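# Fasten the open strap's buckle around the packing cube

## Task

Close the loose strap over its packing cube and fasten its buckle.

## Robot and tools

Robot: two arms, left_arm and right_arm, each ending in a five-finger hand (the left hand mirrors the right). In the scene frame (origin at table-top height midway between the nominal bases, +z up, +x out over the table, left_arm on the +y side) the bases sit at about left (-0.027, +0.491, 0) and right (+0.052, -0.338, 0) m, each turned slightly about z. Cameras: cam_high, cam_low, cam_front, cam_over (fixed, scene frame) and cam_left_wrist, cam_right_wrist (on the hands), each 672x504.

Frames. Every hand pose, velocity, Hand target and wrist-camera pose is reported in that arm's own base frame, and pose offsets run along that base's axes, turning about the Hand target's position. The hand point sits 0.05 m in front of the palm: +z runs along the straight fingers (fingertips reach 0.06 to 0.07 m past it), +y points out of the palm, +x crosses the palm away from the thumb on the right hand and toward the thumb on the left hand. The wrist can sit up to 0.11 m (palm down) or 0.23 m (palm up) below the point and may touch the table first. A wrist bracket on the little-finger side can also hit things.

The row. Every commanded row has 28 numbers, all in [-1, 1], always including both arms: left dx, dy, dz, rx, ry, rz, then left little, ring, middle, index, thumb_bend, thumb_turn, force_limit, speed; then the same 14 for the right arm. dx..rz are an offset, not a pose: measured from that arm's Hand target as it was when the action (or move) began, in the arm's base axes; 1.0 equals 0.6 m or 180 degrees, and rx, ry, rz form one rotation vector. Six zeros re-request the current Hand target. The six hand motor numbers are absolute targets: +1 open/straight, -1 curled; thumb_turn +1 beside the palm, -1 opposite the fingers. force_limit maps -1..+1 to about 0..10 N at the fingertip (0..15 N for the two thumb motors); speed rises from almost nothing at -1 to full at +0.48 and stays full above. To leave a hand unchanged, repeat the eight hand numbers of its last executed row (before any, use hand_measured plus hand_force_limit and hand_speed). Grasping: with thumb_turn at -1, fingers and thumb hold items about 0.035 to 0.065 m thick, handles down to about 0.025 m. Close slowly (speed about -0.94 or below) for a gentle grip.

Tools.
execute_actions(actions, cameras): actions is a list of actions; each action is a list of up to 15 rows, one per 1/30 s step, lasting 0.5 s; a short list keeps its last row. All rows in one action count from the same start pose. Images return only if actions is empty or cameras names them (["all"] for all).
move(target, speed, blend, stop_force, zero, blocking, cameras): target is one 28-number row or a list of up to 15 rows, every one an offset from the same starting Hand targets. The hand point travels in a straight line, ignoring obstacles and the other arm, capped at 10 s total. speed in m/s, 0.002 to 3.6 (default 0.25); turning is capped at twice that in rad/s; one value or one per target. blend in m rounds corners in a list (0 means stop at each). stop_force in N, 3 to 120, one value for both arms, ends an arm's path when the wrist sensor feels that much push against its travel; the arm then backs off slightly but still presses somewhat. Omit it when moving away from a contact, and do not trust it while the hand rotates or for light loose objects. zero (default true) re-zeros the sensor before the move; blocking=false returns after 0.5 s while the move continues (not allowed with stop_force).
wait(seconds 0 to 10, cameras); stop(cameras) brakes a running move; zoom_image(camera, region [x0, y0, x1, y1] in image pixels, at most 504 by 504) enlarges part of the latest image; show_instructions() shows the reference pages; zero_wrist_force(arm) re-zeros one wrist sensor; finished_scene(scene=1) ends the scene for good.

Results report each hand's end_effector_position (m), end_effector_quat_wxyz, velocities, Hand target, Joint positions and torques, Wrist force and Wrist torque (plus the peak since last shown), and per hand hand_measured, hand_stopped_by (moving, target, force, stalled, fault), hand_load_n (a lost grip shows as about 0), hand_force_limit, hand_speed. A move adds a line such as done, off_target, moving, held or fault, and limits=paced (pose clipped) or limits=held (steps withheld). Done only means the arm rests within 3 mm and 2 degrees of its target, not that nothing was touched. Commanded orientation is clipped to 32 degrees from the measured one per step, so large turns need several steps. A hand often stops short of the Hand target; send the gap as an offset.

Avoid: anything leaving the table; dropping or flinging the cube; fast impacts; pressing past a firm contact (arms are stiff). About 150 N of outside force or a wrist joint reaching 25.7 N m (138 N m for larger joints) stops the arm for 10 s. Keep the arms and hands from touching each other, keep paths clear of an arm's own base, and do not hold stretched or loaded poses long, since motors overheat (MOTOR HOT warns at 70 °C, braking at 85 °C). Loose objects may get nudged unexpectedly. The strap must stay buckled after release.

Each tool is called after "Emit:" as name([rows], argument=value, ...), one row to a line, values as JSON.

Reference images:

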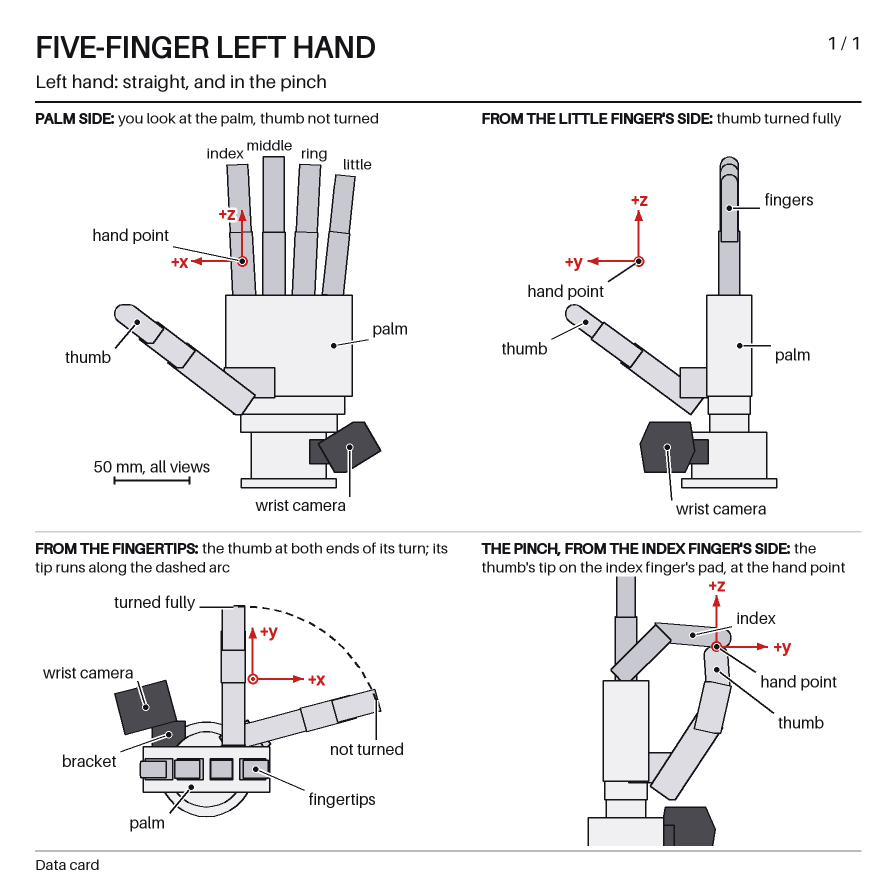

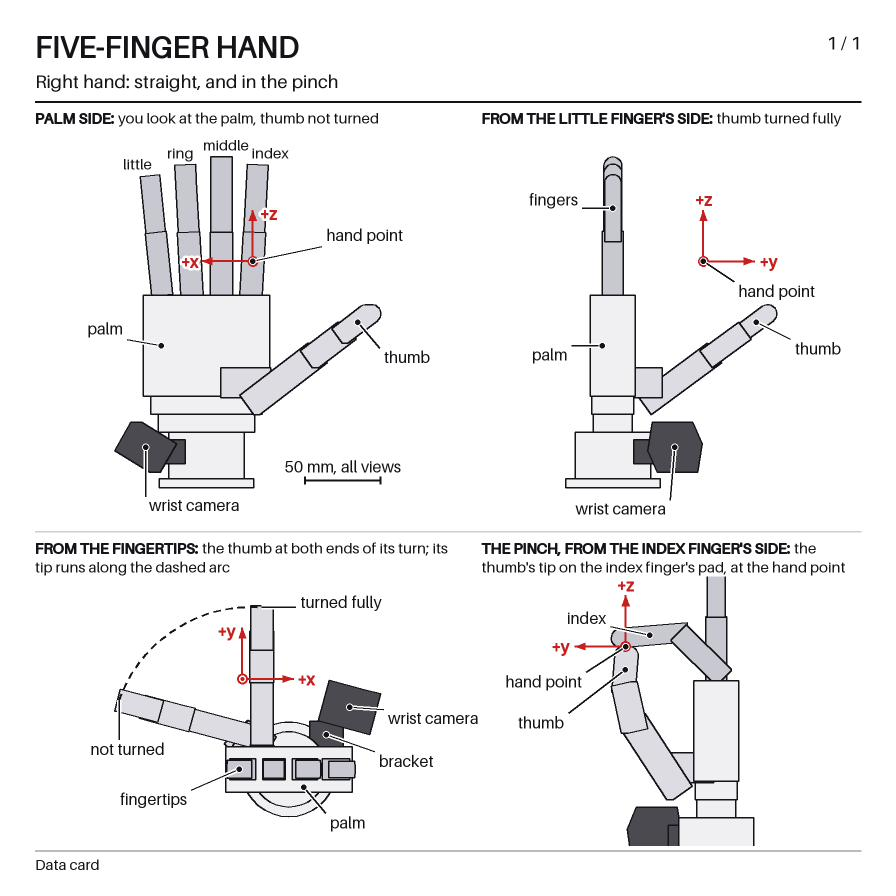

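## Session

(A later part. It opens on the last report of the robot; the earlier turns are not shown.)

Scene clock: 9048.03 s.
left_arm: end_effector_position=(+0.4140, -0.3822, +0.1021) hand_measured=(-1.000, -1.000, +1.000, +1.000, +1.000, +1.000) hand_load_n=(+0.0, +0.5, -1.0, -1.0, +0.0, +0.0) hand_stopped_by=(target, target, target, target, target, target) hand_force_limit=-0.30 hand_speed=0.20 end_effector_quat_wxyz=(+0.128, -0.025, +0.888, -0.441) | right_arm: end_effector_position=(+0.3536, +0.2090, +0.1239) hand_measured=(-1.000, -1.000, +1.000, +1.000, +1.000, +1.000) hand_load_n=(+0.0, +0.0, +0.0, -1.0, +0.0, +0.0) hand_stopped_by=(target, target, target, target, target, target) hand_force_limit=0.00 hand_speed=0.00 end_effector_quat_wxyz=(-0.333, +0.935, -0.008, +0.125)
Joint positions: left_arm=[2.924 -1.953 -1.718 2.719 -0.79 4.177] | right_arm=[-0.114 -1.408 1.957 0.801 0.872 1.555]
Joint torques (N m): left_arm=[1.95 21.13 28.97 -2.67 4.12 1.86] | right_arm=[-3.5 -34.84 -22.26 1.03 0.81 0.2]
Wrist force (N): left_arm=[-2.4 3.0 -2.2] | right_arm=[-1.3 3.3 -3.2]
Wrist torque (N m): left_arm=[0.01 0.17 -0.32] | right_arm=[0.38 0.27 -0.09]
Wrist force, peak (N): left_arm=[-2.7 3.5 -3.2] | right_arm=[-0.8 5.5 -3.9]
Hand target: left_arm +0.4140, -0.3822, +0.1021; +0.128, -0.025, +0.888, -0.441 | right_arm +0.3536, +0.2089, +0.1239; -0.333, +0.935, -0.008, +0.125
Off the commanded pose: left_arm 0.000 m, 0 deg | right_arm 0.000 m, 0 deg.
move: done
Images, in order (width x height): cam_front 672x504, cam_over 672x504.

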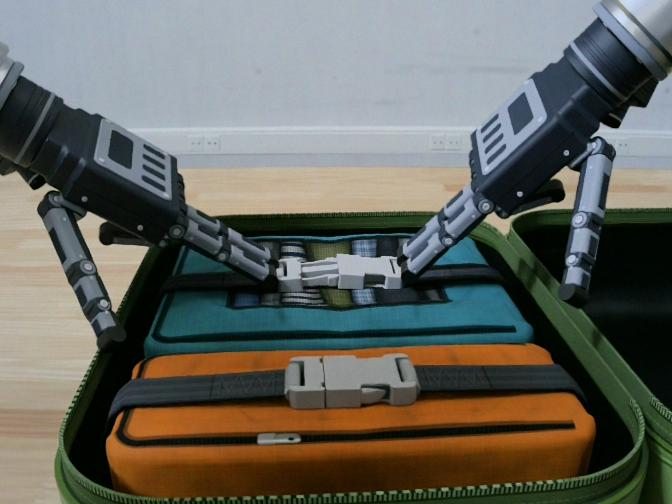

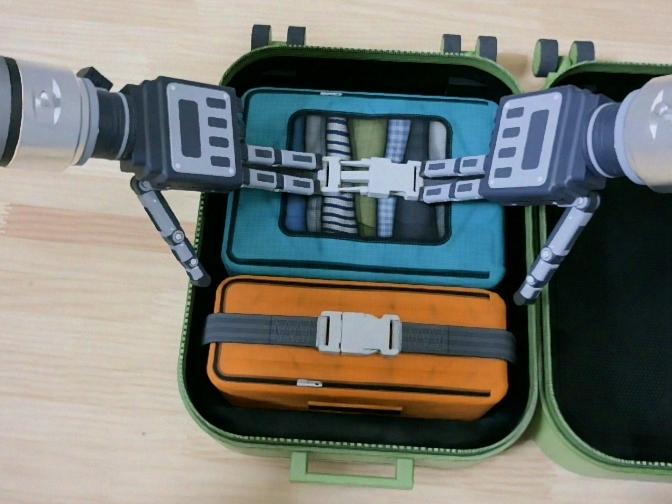

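Emit:
move([
  [0,0.0035,0,0,0,0,-1,-1,1,1,1,1,-0.3,0.2, 0.0002,-0.0035,0,0,0,0,-1,-1,1,1,1,1,0.0,0.0],
  [0,0.0035,-0.0033,0,0,0,-1,-1,1,1,1,1,-0.3,0.2, 0.0002,-0.0035,-0.0033,0,0,0,-1,-1,1,1,1,1,0.0,0.0],
], speed=0.01, cameras=["cam_over","cam_front"])

Emit:
zoom_image(camera="cam_over", region=[295, 150, 350, 205])

Emit:
zoom_image(camera="cam_over", region=[345, 150, 440, 205])

Emit:
zoom_image(camera="cam_front", region=[245, 235, 345, 305])

Emit:
zoom_image(camera="cam_front", region=[325, 235, 425, 305])

Scene clock: 9133.20 s.
left_arm: end_effector_position=(+0.4140, -0.3801, +0.1001) hand_measured=(-1.000, -1.000, +1.000, +1.000, +1.000, +1.000) hand_load_n=(+0.0, +0.0, +0.0, -0.5, +0.0, -0.5) hand_stopped_by=(target, target, target, target, target, target) hand_force_limit=-0.30 hand_speed=0.20 end_effector_quat_wxyz=(+0.128, -0.025, +0.888, -0.441) | right_arm: end_effector_position=(+0.3537, +0.2068, +0.1219) hand_measured=(-1.000, -1.000, +1.000, +1.000, +1.000, +1.000) hand_load_n=(+0.0, +0.0, +0.0, +0.0, +0.0, -0.5) hand_stopped_by=(target, target, target, target, target, target) hand_force_limit=0.00 hand_speed=0.00 end_effector_quat_wxyz=(-0.333, +0.935, -0.008, +0.125)
Joint positions: left_arm=[2.929 -1.954 -1.724 2.721 -0.787 4.183] | right_arm=[-0.121 -1.406 1.961 0.8 0.871 1.546]
Joint torques (N m): left_arm=[-3.26 25.83 12.91 -1.99 1.73 -1.56] | right_arm=[4.17 -18.96 -15.43 2.86 -2.14 1.77]
Wrist force (N): left_arm=[-2.6 0.7 -1.6] | right_arm=[-1.3 2.0 -2.3]
Wrist torque (N m): left_arm=[0.02 0.19 -0.30] | right_arm=[0.30 0.29 -0.02]
Wrist force, peak (N): left_arm=[-2.5 3.2 -2.4] | right_arm=[-1.3 2.9 -4.0]
Hand target: left_arm +0.4140, -0.3801, +0.1001; +0.128, -0.025, +0.888, -0.441 | right_arm +0.3537, +0.2068, +0.1219; -0.333, +0.935, -0.008, +0.125
Off the commanded pose: left_arm 0.000 m, 0 deg | right_arm 0.000 m, 0 deg.
move: done
Images, in order (width x height): cam_front 672x504, cam_over 672x504.

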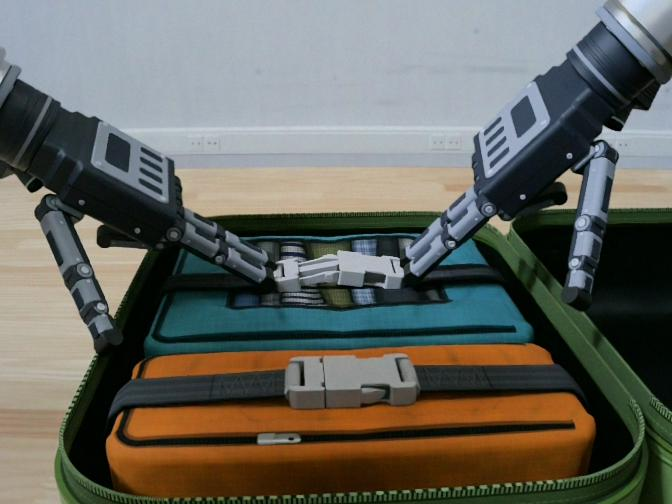

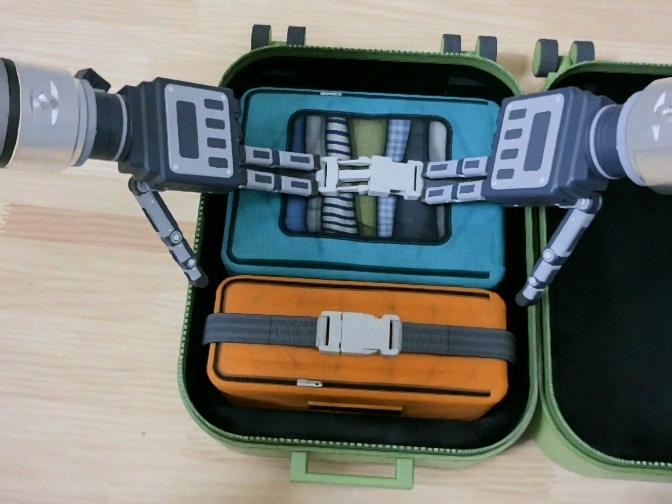

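Scaled by 9.164.

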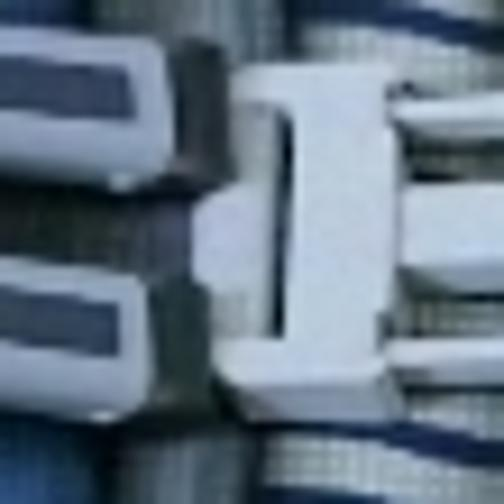

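Scaled by 5.305.

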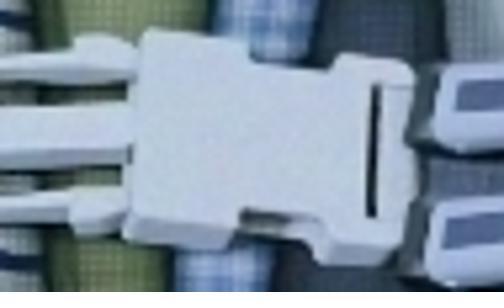

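Scaled by 5.040.

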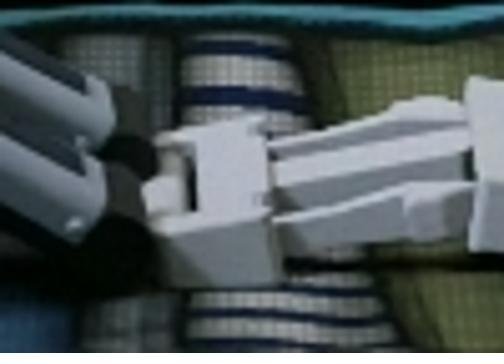

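Scaled by 5.040.

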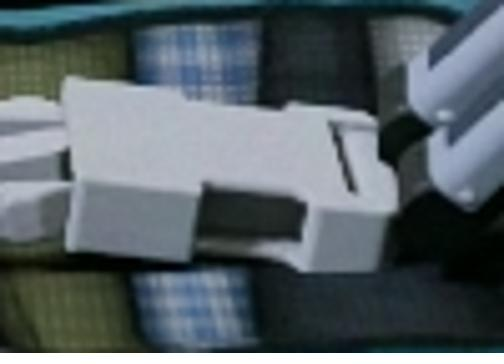

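Emit:
move([
  [0,0.0025,0,0,0,0,-1,-1,1,1,1,1,-0.3,0.2, 0.0002,-0.0025,0,0,0,0,-1,-1,1,1,1,1,0.0,0.0],
  [0,0.0025,0.0042,0,0,0,-1,-1,1,1,1,1,-0.3,0.2, 0.0002,-0.0025,0.0042,0,0,0,-1,-1,1,1,1,1,0.0,0.0],
], speed=0.01, cameras=["cam_over","cam_front"])

Emit:
zoom_image(camera="cam_over", region=[295, 150, 350, 205])

Emit:
zoom_image(camera="cam_over", region=[345, 150, 440, 205])

Emit:
zoom_image(camera="cam_front", region=[245, 235, 345, 305])

Emit:
zoom_image(camera="cam_front", region=[325, 235, 425, 305])

Scene clock: 9189.97 s.
left_arm: end_effector_position=(+0.4140, -0.3786, +0.1027) hand_measured=(-1.000, -1.000, +1.000, +1.000, +1.000, +1.000) hand_load_n=(+0.0, +0.0, +0.0, -0.5, -0.5, -0.5) hand_stopped_by=(target, target, target, target, target, target) hand_force_limit=-0.30 hand_speed=0.20 end_effector_quat_wxyz=(+0.128, -0.025, +0.888, -0.441) | right_arm: end_effector_position=(+0.3538, +0.2053, +0.1246) hand_measured=(-1.000, -1.000, +1.000, +1.000, +1.000, +1.000) hand_load_n=(+0.0, +0.0, +0.0, +0.0, +0.0, +0.0) hand_stopped_by=(target, target, target, target, target, target) hand_force_limit=0.00 hand_speed=0.00 end_effector_quat_wxyz=(-0.333, +0.935, -0.008, +0.125)
Joint positions: left_arm=[2.933 -1.95 -1.723 2.713 -0.785 4.187] | right_arm=[-0.125 -1.409 1.959 0.81 0.87 1.54]
Joint torques (N m): left_arm=[-2.31 36.06 23.99 -0.15 2.33 -1.11] | right_arm=[3.97 -24.47 -17.02 0.98 -2.43 1.7]
Wrist force (N): left_arm=[-1.9 1.5 0.5] | right_arm=[-1.4 2.7 -0.9]
Wrist torque (N m): left_arm=[-0.14 0.28 -0.27] | right_arm=[0.23 0.27 -0.02]
Wrist force, peak (N): left_arm=[-2.8 0.6 -1.7] | right_arm=[-1.5 2.6 -1.9]
Hand target: left_arm +0.4140, -0.3786, +0.1026; +0.128, -0.025, +0.888, -0.441 | right_arm +0.3538, +0.2053, +0.1245; -0.333, +0.935, -0.008, +0.125
Off the commanded pose: left_arm 0.000 m, 0 deg | right_arm 0.000 m, 0 deg.
move: done
Images, in order (width x height): cam_front 672x504, cam_over 672x504.

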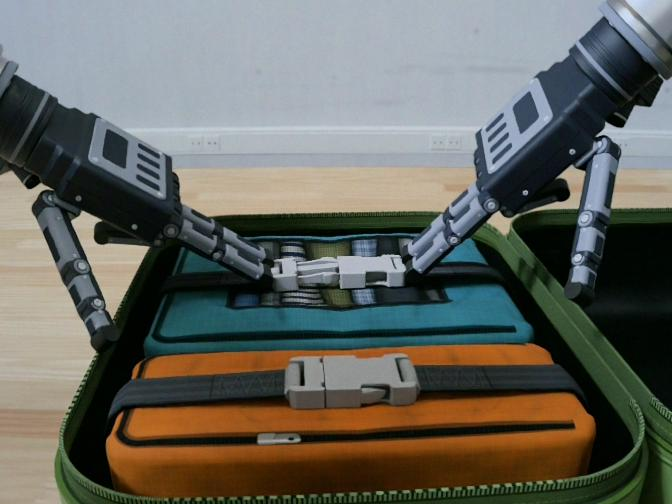

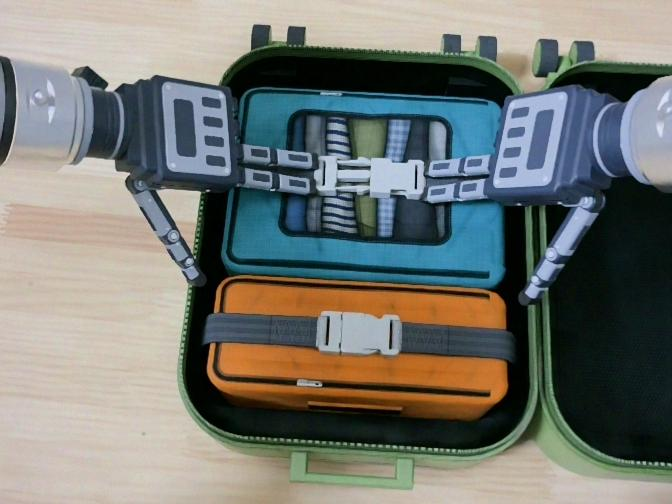

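Scaled by 9.164.

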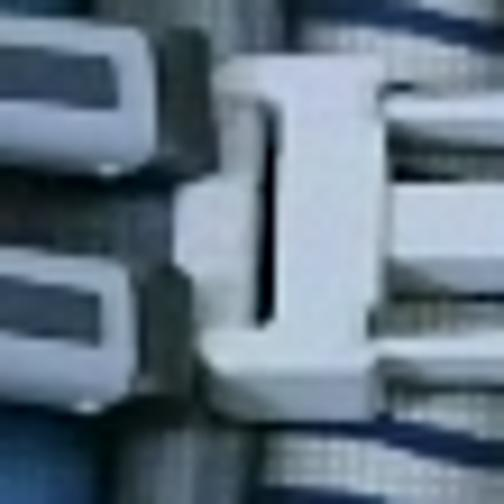

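Scaled by 5.305.

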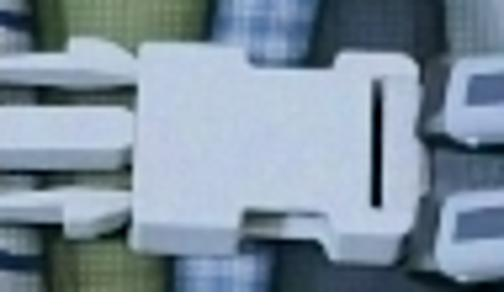

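Scaled by 5.040.

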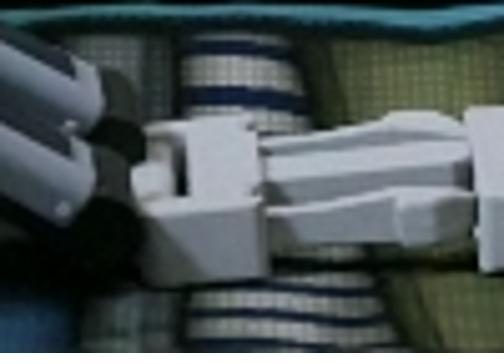

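Scaled by 5.040.

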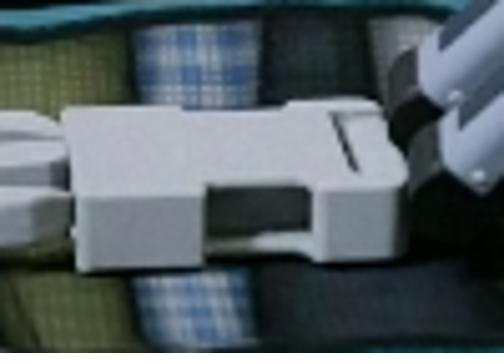

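Emit:
move([
  [0.0037,0.0013,0.0012,0,0,-0.0083,-1,-1,1,1,1,1,-0.3,0.2, 0,0,0.0012,0,0,0,-1,-1,1,1,1,1,0.0,0.0],
  [0.0037,-0.002,0.0012,0,0,-0.0083,-1,-1,1,1,1,1,-0.3,0.2, -0.0003,0.0042,0.0012,0,0,0,-1,-1,1,1,1,1,0.0,0.0],
], speed=0.01, cameras=["cam_over","cam_front"])

Emit:
zoom_image(camera="cam_over", region=[295, 150, 350, 205])

Emit:
zoom_image(camera="cam_over", region=[350, 155, 386, 201])

Emit:
zoom_image(camera="cam_front", region=[315, 250, 355, 296])

Emit:
zoom_image(camera="cam_front", region=[245, 235, 425, 305])

Scene clock: 9206.07 s.
left_arm: end_effector_position=(+0.4163, -0.3799, +0.1034) hand_measured=(-1.000, -1.000, +1.000, +1.000, +1.000, +1.000) hand_load_n=(+0.0, +0.0, -0.5, -1.0, +0.0, +0.0) hand_stopped_by=(target, target, target, target, target, target) hand_force_limit=-0.30 hand_speed=0.20 end_effector_quat_wxyz=(+0.122, -0.014, +0.888, -0.442) | right_arm: end_effector_position=(+0.3537, +0.2079, +0.1252) hand_measured=(-1.000, -1.000, +1.000, +1.000, +1.000, +1.000) hand_load_n=(+0.0, +0.0, -0.5, -1.0, +0.0, +0.0) hand_stopped_by=(target, target, target, target, target, target) hand_force_limit=0.00 hand_speed=0.00 end_effector_quat_wxyz=(-0.333, +0.935, -0.008, +0.125)
Joint positions: left_arm=[2.935 -1.967 -1.702 2.685 -0.769 4.22] | right_arm=[-0.117 -1.41 1.956 0.807 0.872 1.551]
Joint torques (N m): left_arm=[1.31 26.59 19.64 -0.78 -0.01 1.34] | right_arm=[-5.63 -16.66 -18.28 2.64 0.23 -1.49]
Wrist force (N): left_arm=[-2.3 2.9 -0.9] | right_arm=[-1.4 3.1 -2.4]
Wrist torque (N m): left_arm=[-0.04 0.22 -0.22] | right_arm=[0.34 0.27 -0.10]
Wrist force, peak (N): left_arm=[-2.6 2.9 -1.3] | right_arm=[-1.4 3.6 -3.0]
Hand target: left_arm +0.4162, -0.3798, +0.1034; +0.122, -0.014, +0.888, -0.442 | right_arm +0.3537, +0.2078, +0.1252; -0.333, +0.935, -0.008, +0.125
Off the commanded pose: left_arm 0.000 m, 0 deg | right_arm 0.000 m, 0 deg.
move: done
Images, in order (width x height): cam_front 672x504, cam_over 672x504.

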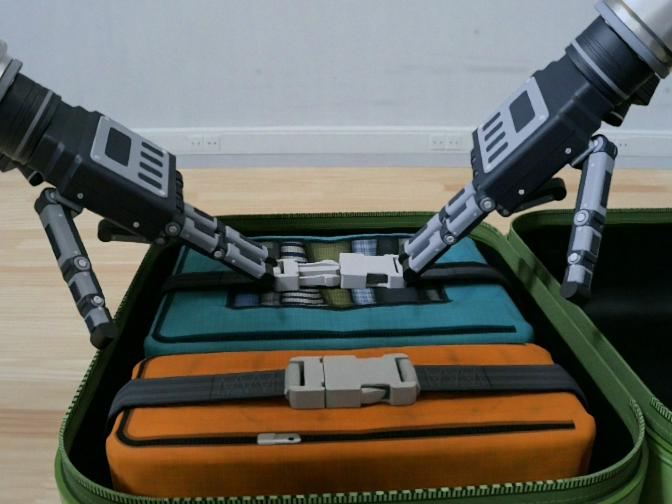

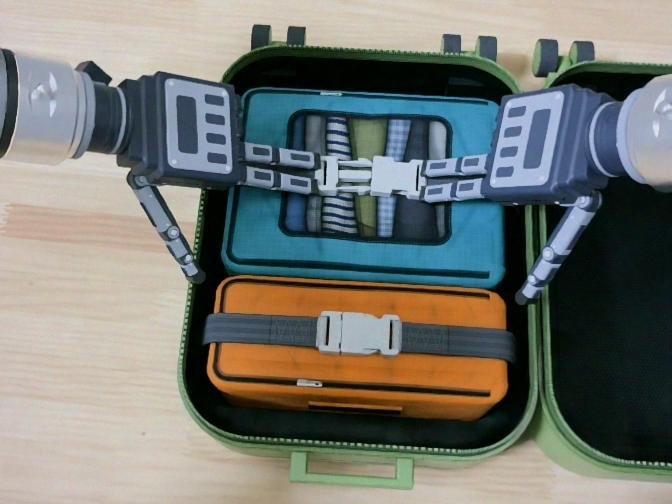

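Scaled by 9.164.

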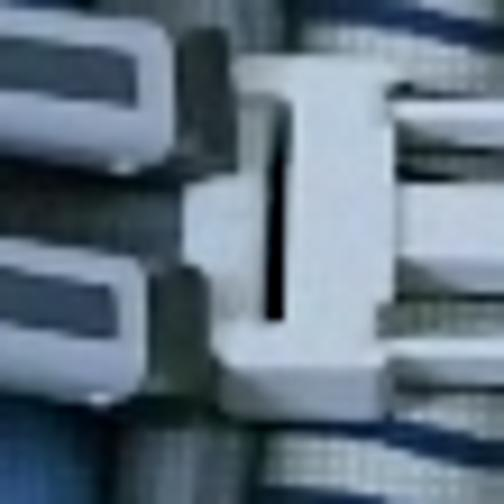

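Scaled by 10.957.

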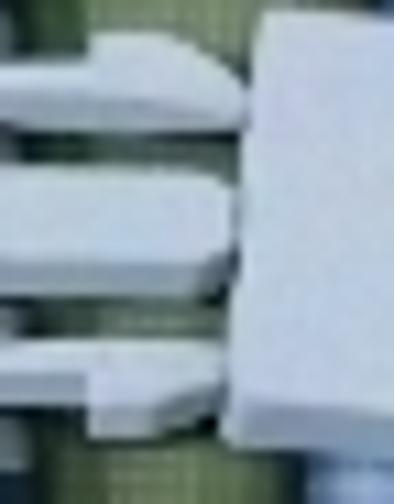

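Scaled by 10.957.

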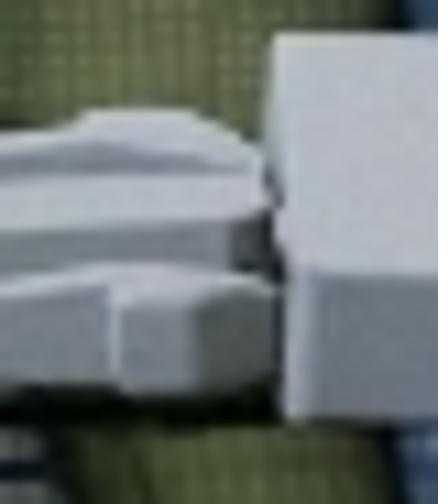

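Scaled by 2.800.

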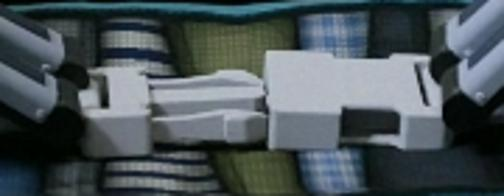

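Emit:
move(target=[0.0005,0,-0.0013,0,-0.0083,0,-1,-1,1,1,1,1,-0.3,0.2, 0.0007,-0.0033,0.0024,0,0.0139,0,-1,-1,1,1,1,1,0.0,0.0], speed=0.01, cameras=["cam_over","cam_front"])

Emit:
zoom_image(camera="cam_over", region=[295, 150, 350, 205])

Emit:
zoom_image(camera="cam_over", region=[350, 155, 386, 201])

Emit:
zoom_image(camera="cam_front", region=[315, 250, 355, 296])

Emit:
zoom_image(camera="cam_front", region=[245, 235, 345, 305])

Emit:
zoom_image(camera="cam_front", region=[325, 235, 425, 305])

Scene clock: 9233.47 s.
left_arm: end_effector_position=(+0.4165, -0.3798, +0.1026) hand_measured=(-1.000, -1.000, +1.000, +1.000, +1.000, +1.000) hand_load_n=(+0.0, +0.0, +0.0, -1.0, +0.0, +0.5) hand_stopped_by=(target, target, target, target, target, target) hand_force_limit=-0.30 hand_speed=0.20 end_effector_quat_wxyz=(+0.134, -0.008, +0.887, -0.442) | right_arm: end_effector_position=(+0.3541, +0.2059, +0.1266) hand_measured=(-1.000, -1.000, +1.000, +1.000, +1.000, +1.000) hand_load_n=(+0.0, +0.5, +0.0, +0.0, +0.0, +0.0) hand_stopped_by=(target, target, target, target, target, target) hand_force_limit=0.00 hand_speed=0.00 end_effector_quat_wxyz=(-0.332, +0.937, -0.015, +0.105)
Joint positions: left_arm=[2.933 -1.955 -1.719 2.715 -0.775 4.222] | right_arm=[-0.12 -1.383 1.929 0.854 0.876 1.546]
Joint torques (N m): left_arm=[-6.71 41.49 11.79 -0.94 -1.39 1.74] | right_arm=[-5.12 -23.14 -16.96 1.86 0.86 -1.83]
Wrist force (N): left_arm=[-2.1 1.0 -0.6] | right_arm=[-1.2 2.4 -0.9]
Wrist torque (N m): left_arm=[-0.07 0.30 -0.31] | right_arm=[0.25 0.24 0.01]
Wrist force, peak (N): left_arm=[-2.6 3.0 -0.7] | right_arm=[-1.6 3.0 -2.2]
Hand target: left_arm +0.4165, -0.3798, +0.1026; +0.134, -0.008, +0.887, -0.442 | right_arm +0.3541, +0.2059, +0.1266; -0.332, +0.937, -0.015, +0.105
Off the commanded pose: left_arm 0.000 m, 0 deg | right_arm 0.000 m, 0 deg.
move: done
Images, in order (width x height): cam_front 672x504, cam_over 672x504.

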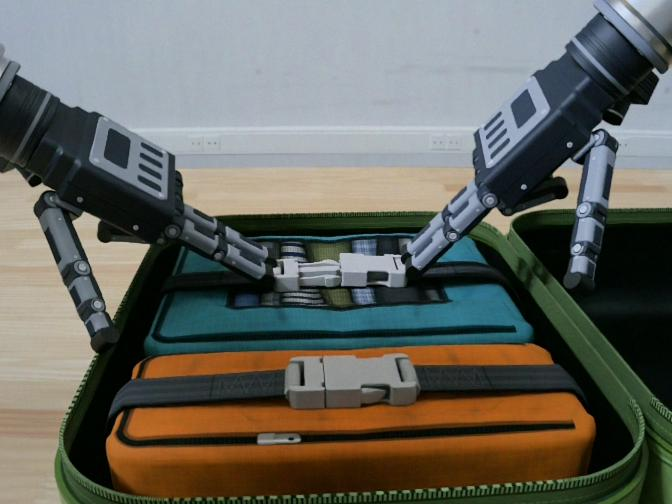

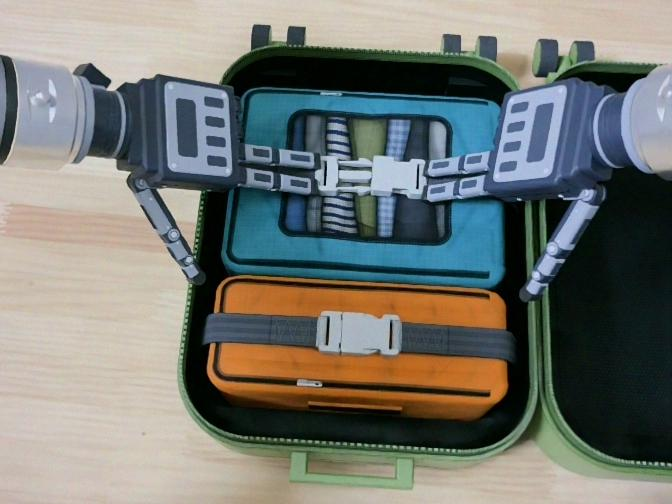

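Scaled by 9.164.

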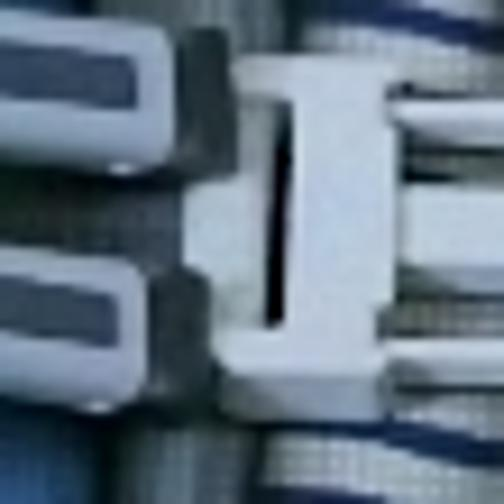

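Scaled by 10.957.

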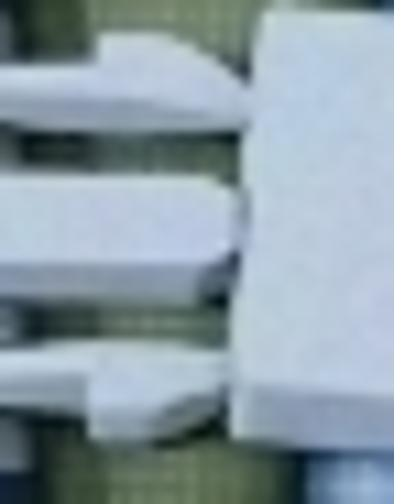

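Scaled by 10.957.

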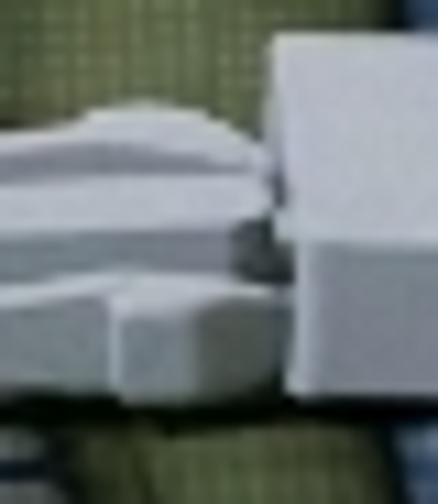

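Scaled by 5.040.

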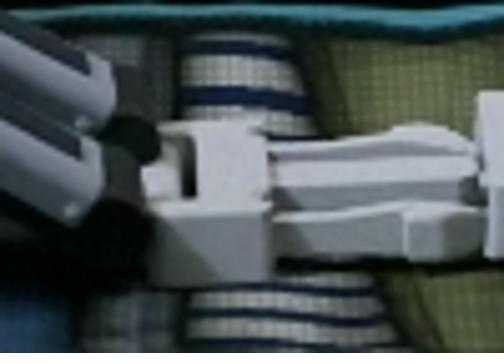

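Scaled by 5.040.

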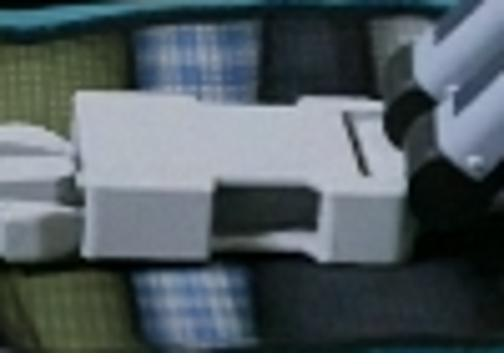

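Emit:
move([
  [-0.0013,0.0017,0.0035,0,0.0222,0,-1,-1,1,1,1,1,-0.3,0.2, 0,-0.005,0.0267,0,0,0,-1,-1,1,1,1,1,0.0,0.0],
  [-0.0013,0.0017,0.0035,0,0.0222,0,-1,-1,1,1,1,1,-0.3,0.2, -0.003,0.0425,0.0267,0,0,0,-1,-1,1,1,1,1,0.0,0.0],
  [-0.0013,0.0017,0.0035,0,0.0222,0,-1,-1,1,1,1,1,-0.3,0.2, -0.003,0.0425,0.008,0,0,0,-1,-1,1,1,1,1,0.0,0.0],
], speed=0.04, cameras=["cam_over","cam_front"])

Emit:
zoom_image(camera="cam_over", region=[290, 140, 350, 205])

Emit:
zoom_image(camera="cam_over", region=[350, 145, 410, 205])

Emit:
zoom_image(camera="cam_front", region=[315, 240, 385, 300])

Emit:
zoom_image(camera="cam_front", region=[245, 235, 345, 305])

Scene clock: 9296.27 s.
left_arm: end_effector_position=(+0.4158, -0.3788, +0.1047) hand_measured=(-1.000, -1.000, +1.000, +1.000, +1.000, +1.000) hand_load_n=(+0.0, +0.0, +0.0, -0.5, +0.0, +0.0) hand_stopped_by=(target, target, target, target, target, target) hand_force_limit=-0.30 hand_speed=0.20 end_effector_quat_wxyz=(+0.103, -0.023, +0.891, -0.442) | right_arm: end_effector_position=(+0.3522, +0.2314, +0.1313) hand_measured=(-1.000, -1.000, +1.000, +1.000, +1.000, +1.000) hand_load_n=(+0.0, +0.0, +0.0, +0.0, +0.0, -0.5) hand_stopped_by=(target, target, target, target, target, target) hand_force_limit=0.00 hand_speed=0.00 end_effector_quat_wxyz=(-0.332, +0.937, -0.015, +0.105)
Joint positions: left_arm=[2.941 -1.987 -1.675 2.635 -0.758 4.221] | right_arm=[-0.041 -1.385 1.899 0.822 0.892 1.647]
Joint torques (N m): left_arm=[-2.71 47.65 6.27 -1.7 -1.64 1.79] | right_arm=[1.51 -36.08 -23.67 4.21 -2.99 1.25]
Wrist force (N): left_arm=[-1.9 1.6 0.9] | right_arm=[-1.3 2.2 -0.6]
Wrist torque (N m): left_arm=[-0.10 0.31 -0.23] | right_arm=[0.21 0.24 0.00]
Wrist force, peak (N): left_arm=[-2.1 1.9 0.9] | right_arm=[-1.4 3.0 -1.0]
Hand target: left_arm +0.4158, -0.3788, +0.1047; +0.103, -0.023, +0.891, -0.442 | right_arm +0.3523, +0.2314, +0.1314; -0.332, +0.937, -0.015, +0.105
Off the commanded pose: left_arm 0.000 m, 0 deg | right_arm 0.000 m, 0 deg.
move: done
Images, in order (width x height): cam_front 672x504, cam_over 672x504.

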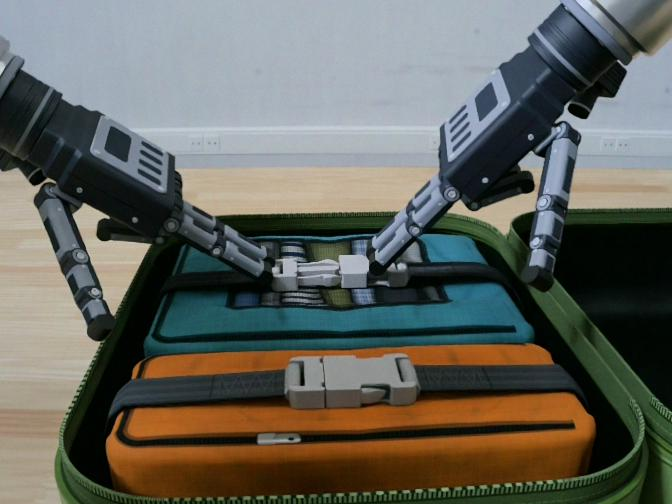

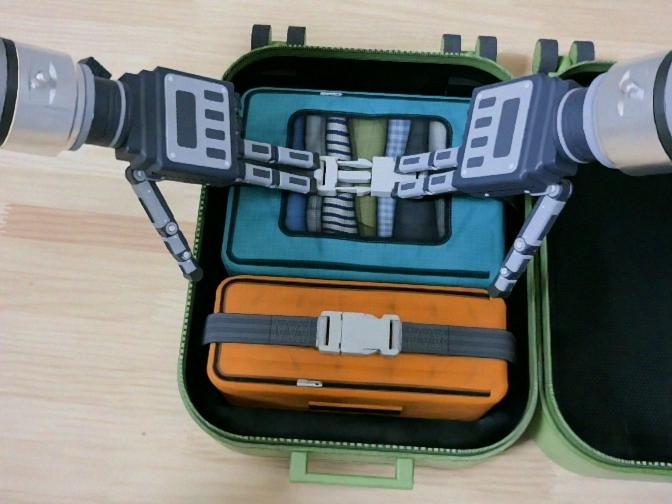

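Scaled by 7.754.

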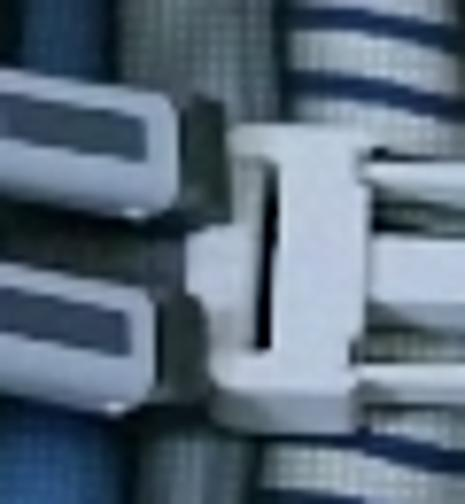

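Scaled by 8.400.

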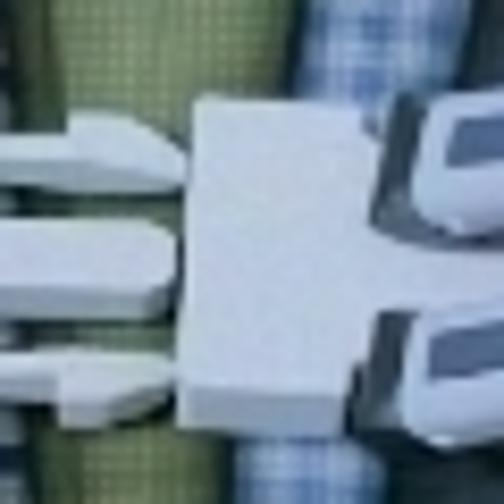

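Scaled by 7.200.

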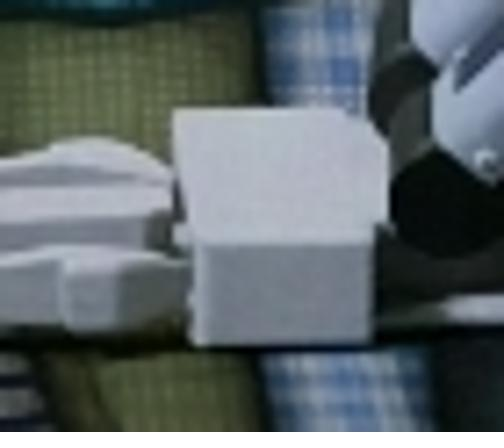

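Scaled by 5.040.

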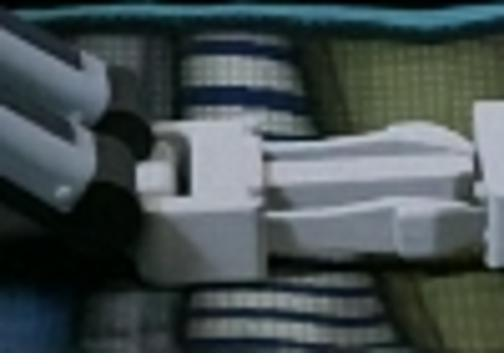

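Emit:
move([
  [0.0024,0.0009,0,0,0,-0.0056,-1,-1,1,1,1,1,-0.3,0.2, 0.011,-0.0012,0,0,0,0.0094,-1,-1,1,1,1,1,0.0,0.0],
  [0.0024,0.0009,0,0,0,-0.0056,-1,-1,1,1,1,1,-0.3,0.2, 0.011,-0.0012,-0.0077,0,0,0.0094,-1,-1,1,1,1,1,0.0,0.0],
], speed=0.02, cameras=["cam_over","cam_front"])

Emit:
zoom_image(camera="cam_over", region=[350, 145, 410, 205])

Emit:
zoom_image(camera="cam_front", region=[315, 250, 355, 296])

Emit:
zoom_image(camera="cam_front", region=[250, 240, 390, 305])

Emit:
zoom_image(camera="cam_over", region=[350, 155, 386, 201])

Scene clock: 9318.43 s.
left_arm: end_effector_position=(+0.4172, -0.3783, +0.1047) hand_measured=(-1.000, -1.000, +1.000, +1.000, +1.000, +1.000) hand_load_n=(+0.5, +0.0, +0.0, -0.5, +0.0, +0.0) hand_stopped_by=(target, target, target, target, target, target) hand_force_limit=-0.30 hand_speed=0.20 end_effector_quat_wxyz=(+0.099, -0.015, +0.891, -0.443) | right_arm: end_effector_position=(+0.3589, +0.2307, +0.1267) hand_measured=(-1.000, -1.000, +1.000, +1.000, +1.000, +1.000) hand_load_n=(+0.0, +0.0, +0.5, +0.5, +0.0, -0.5) hand_stopped_by=(target, target, target, target, target, target) hand_force_limit=0.00 hand_speed=0.00 end_effector_quat_wxyz=(-0.334, +0.937, -0.002, +0.100) end_effector_velocity=(-0.001, +0.000, +0.001) end_effector_angular_velocity=(+0.000, +0.004, +0.000)
Joint positions: left_arm=[2.946 -1.999 -1.663 2.614 -0.747 4.249] | right_arm=[-0.044 -1.355 1.882 0.834 0.885 1.606]
Joint velocities: left_arm=[within noise] | right_arm=[0 0 -0.001 0.005 0 0]
Joint torques (N m): left_arm=[-1.1 46.81 7.36 0.21 -1.72 -1.8] | right_arm=[-0.29 -33.34 -21.52 3.73 0.84 2.24]
Wrist force (N): left_arm=[-2.1 1.6 0.6] | right_arm=[0.7 -2.3 -6.8]
Wrist torque (N m): left_arm=[-0.06 0.31 -0.26] | right_arm=[0.74 0.49 0.00]
Wrist force, peak (N): left_arm=[-2.0 2.0 1.0] | right_arm=[0.7 -2.3 -6.9]
Hand target: left_arm +0.4172, -0.3783, +0.1047; +0.099, -0.015, +0.891, -0.443 | right_arm +0.3589, +0.2306, +0.1268; -0.334, +0.937, -0.002, +0.100
Off the commanded pose: left_arm 0.000 m, 0 deg | right_arm 0.000 m, 0 deg.
move: done
Images, in order (width x height): cam_front 672x504, cam_over 672x504.

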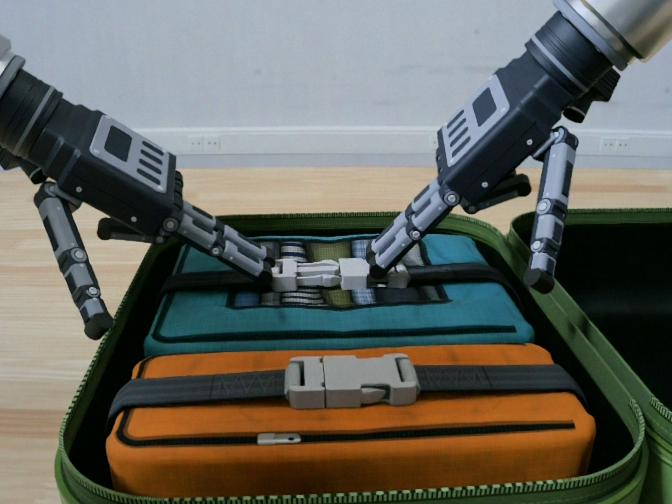

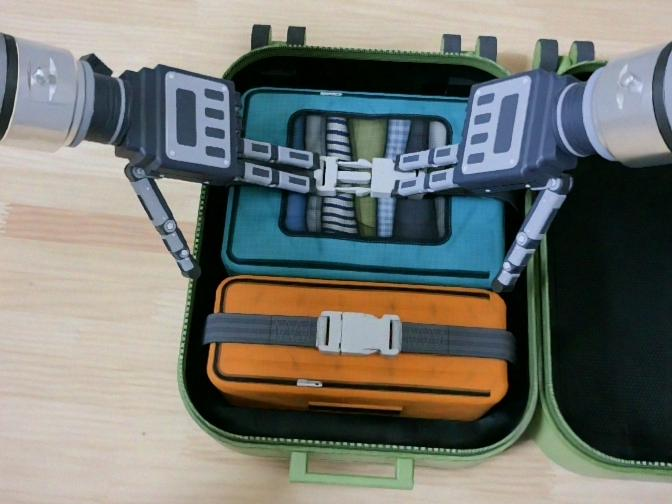

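Scaled by 8.400.

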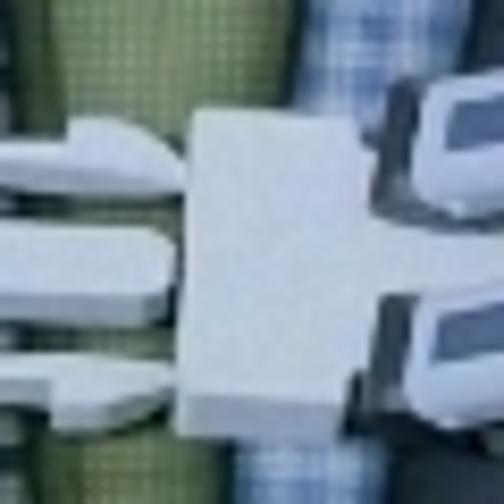

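Scaled by 10.957.

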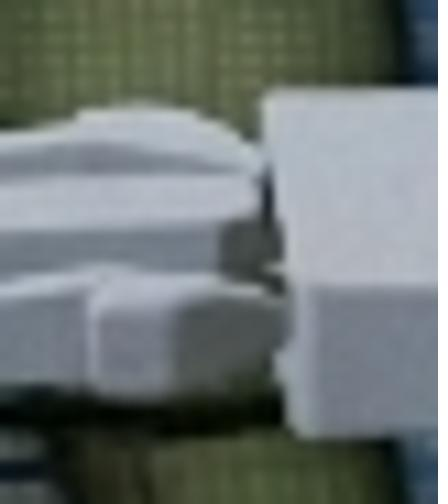

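Scaled by 3.600.

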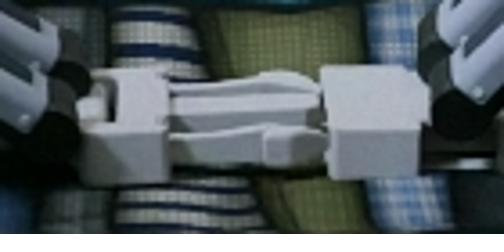

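Scaled by 10.957.

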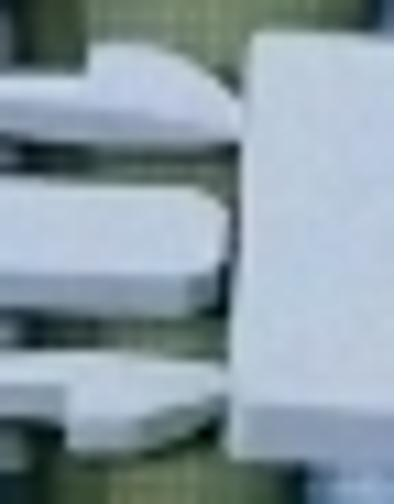

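Emit:
move(target=[0.0017,0,0,0,0,0,-1,-1,1,1,1,1,-0.3,0.2, -0.0017,0,0.002,0,0,0,-1,-1,1,1,1,1,0.0,0.0], speed=0.02, cameras=["cam_over","cam_front"])

Emit:
zoom_image(camera="cam_front", region=[315, 250, 355, 296])

Emit:
zoom_image(camera="cam_front", region=[250, 240, 390, 305])

Emit:
zoom_image(camera="cam_over", region=[350, 155, 386, 201])

Scene clock: 9338.50 s.
left_arm: end_effector_position=(+0.4182, -0.3783, +0.1047) hand_measured=(-1.000, -1.000, +1.000, +1.000, +1.000, +1.000) hand_load_n=(+0.0, +0.0, +0.0, -0.5, +0.0, -0.5) hand_stopped_by=(target, target, target, target, target, target) hand_force_limit=-0.30 hand_speed=0.20 end_effector_quat_wxyz=(+0.099, -0.015, +0.891, -0.443) | right_arm: end_effector_position=(+0.3578, +0.2306, +0.1280) hand_measured=(-1.000, -1.000, +1.000, +1.000, +1.000, +1.000) hand_load_n=(+0.0, +0.5, +0.5, +0.0, +0.0, +0.0) hand_stopped_by=(target, target, target, target, target, target) hand_force_limit=0.00 hand_speed=0.00 end_effector_quat_wxyz=(-0.334, +0.937, -0.002, +0.100)
Joint positions: left_arm=[2.946 -2.001 -1.66 2.613 -0.747 4.249] | right_arm=[-0.044 -1.359 1.883 0.837 0.885 1.606]
Joint torques (N m): left_arm=[5.18 27.12 26.25 -2.68 3.92 1.68] | right_arm=[-6.35 -29.37 -8.39 3.35 0.86 -1.55]
Wrist force (N): left_arm=[-1.8 1.6 0.4] | right_arm=[-0.1 0.1 -3.7]
Wrist torque (N m): left_arm=[-0.04 0.30 -0.27] | right_arm=[0.50 0.40 -0.01]
Wrist force, peak (N): left_arm=[-2.2 1.8 0.8] | right_arm=[0.9 -2.4 -6.7]
Hand target: left_arm +0.4182, -0.3783, +0.1047; +0.099, -0.015, +0.891, -0.443 | right_arm +0.3579, +0.2306, +0.1280; -0.334, +0.937, -0.002, +0.100
Off the commanded pose: left_arm 0.000 m, 0 deg | right_arm 0.000 m, 0 deg.
move: done
Images, in order (width x height): cam_front 672x504, cam_over 672x504.

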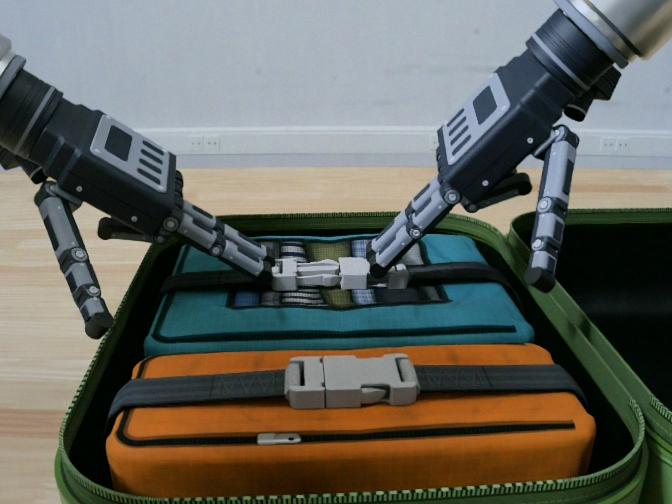

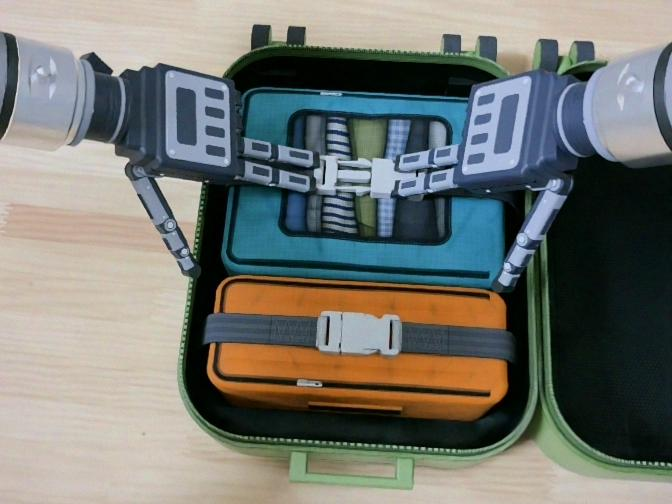

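Scaled by 10.957.

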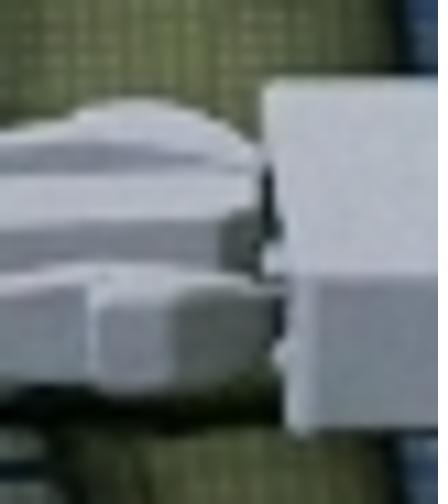

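Scaled by 3.600.

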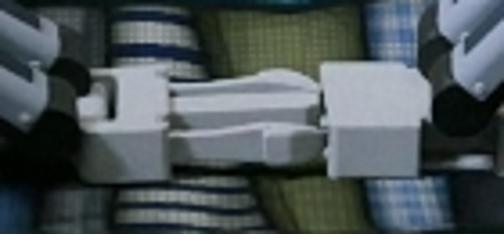

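Scaled by 10.957.

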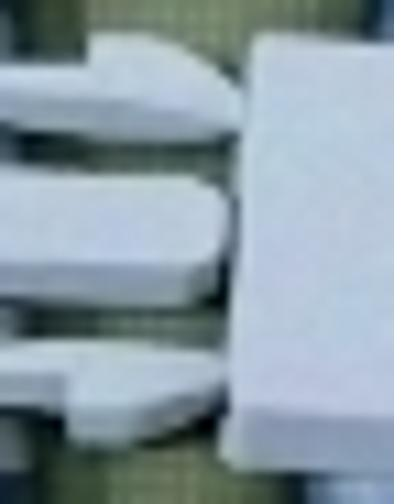

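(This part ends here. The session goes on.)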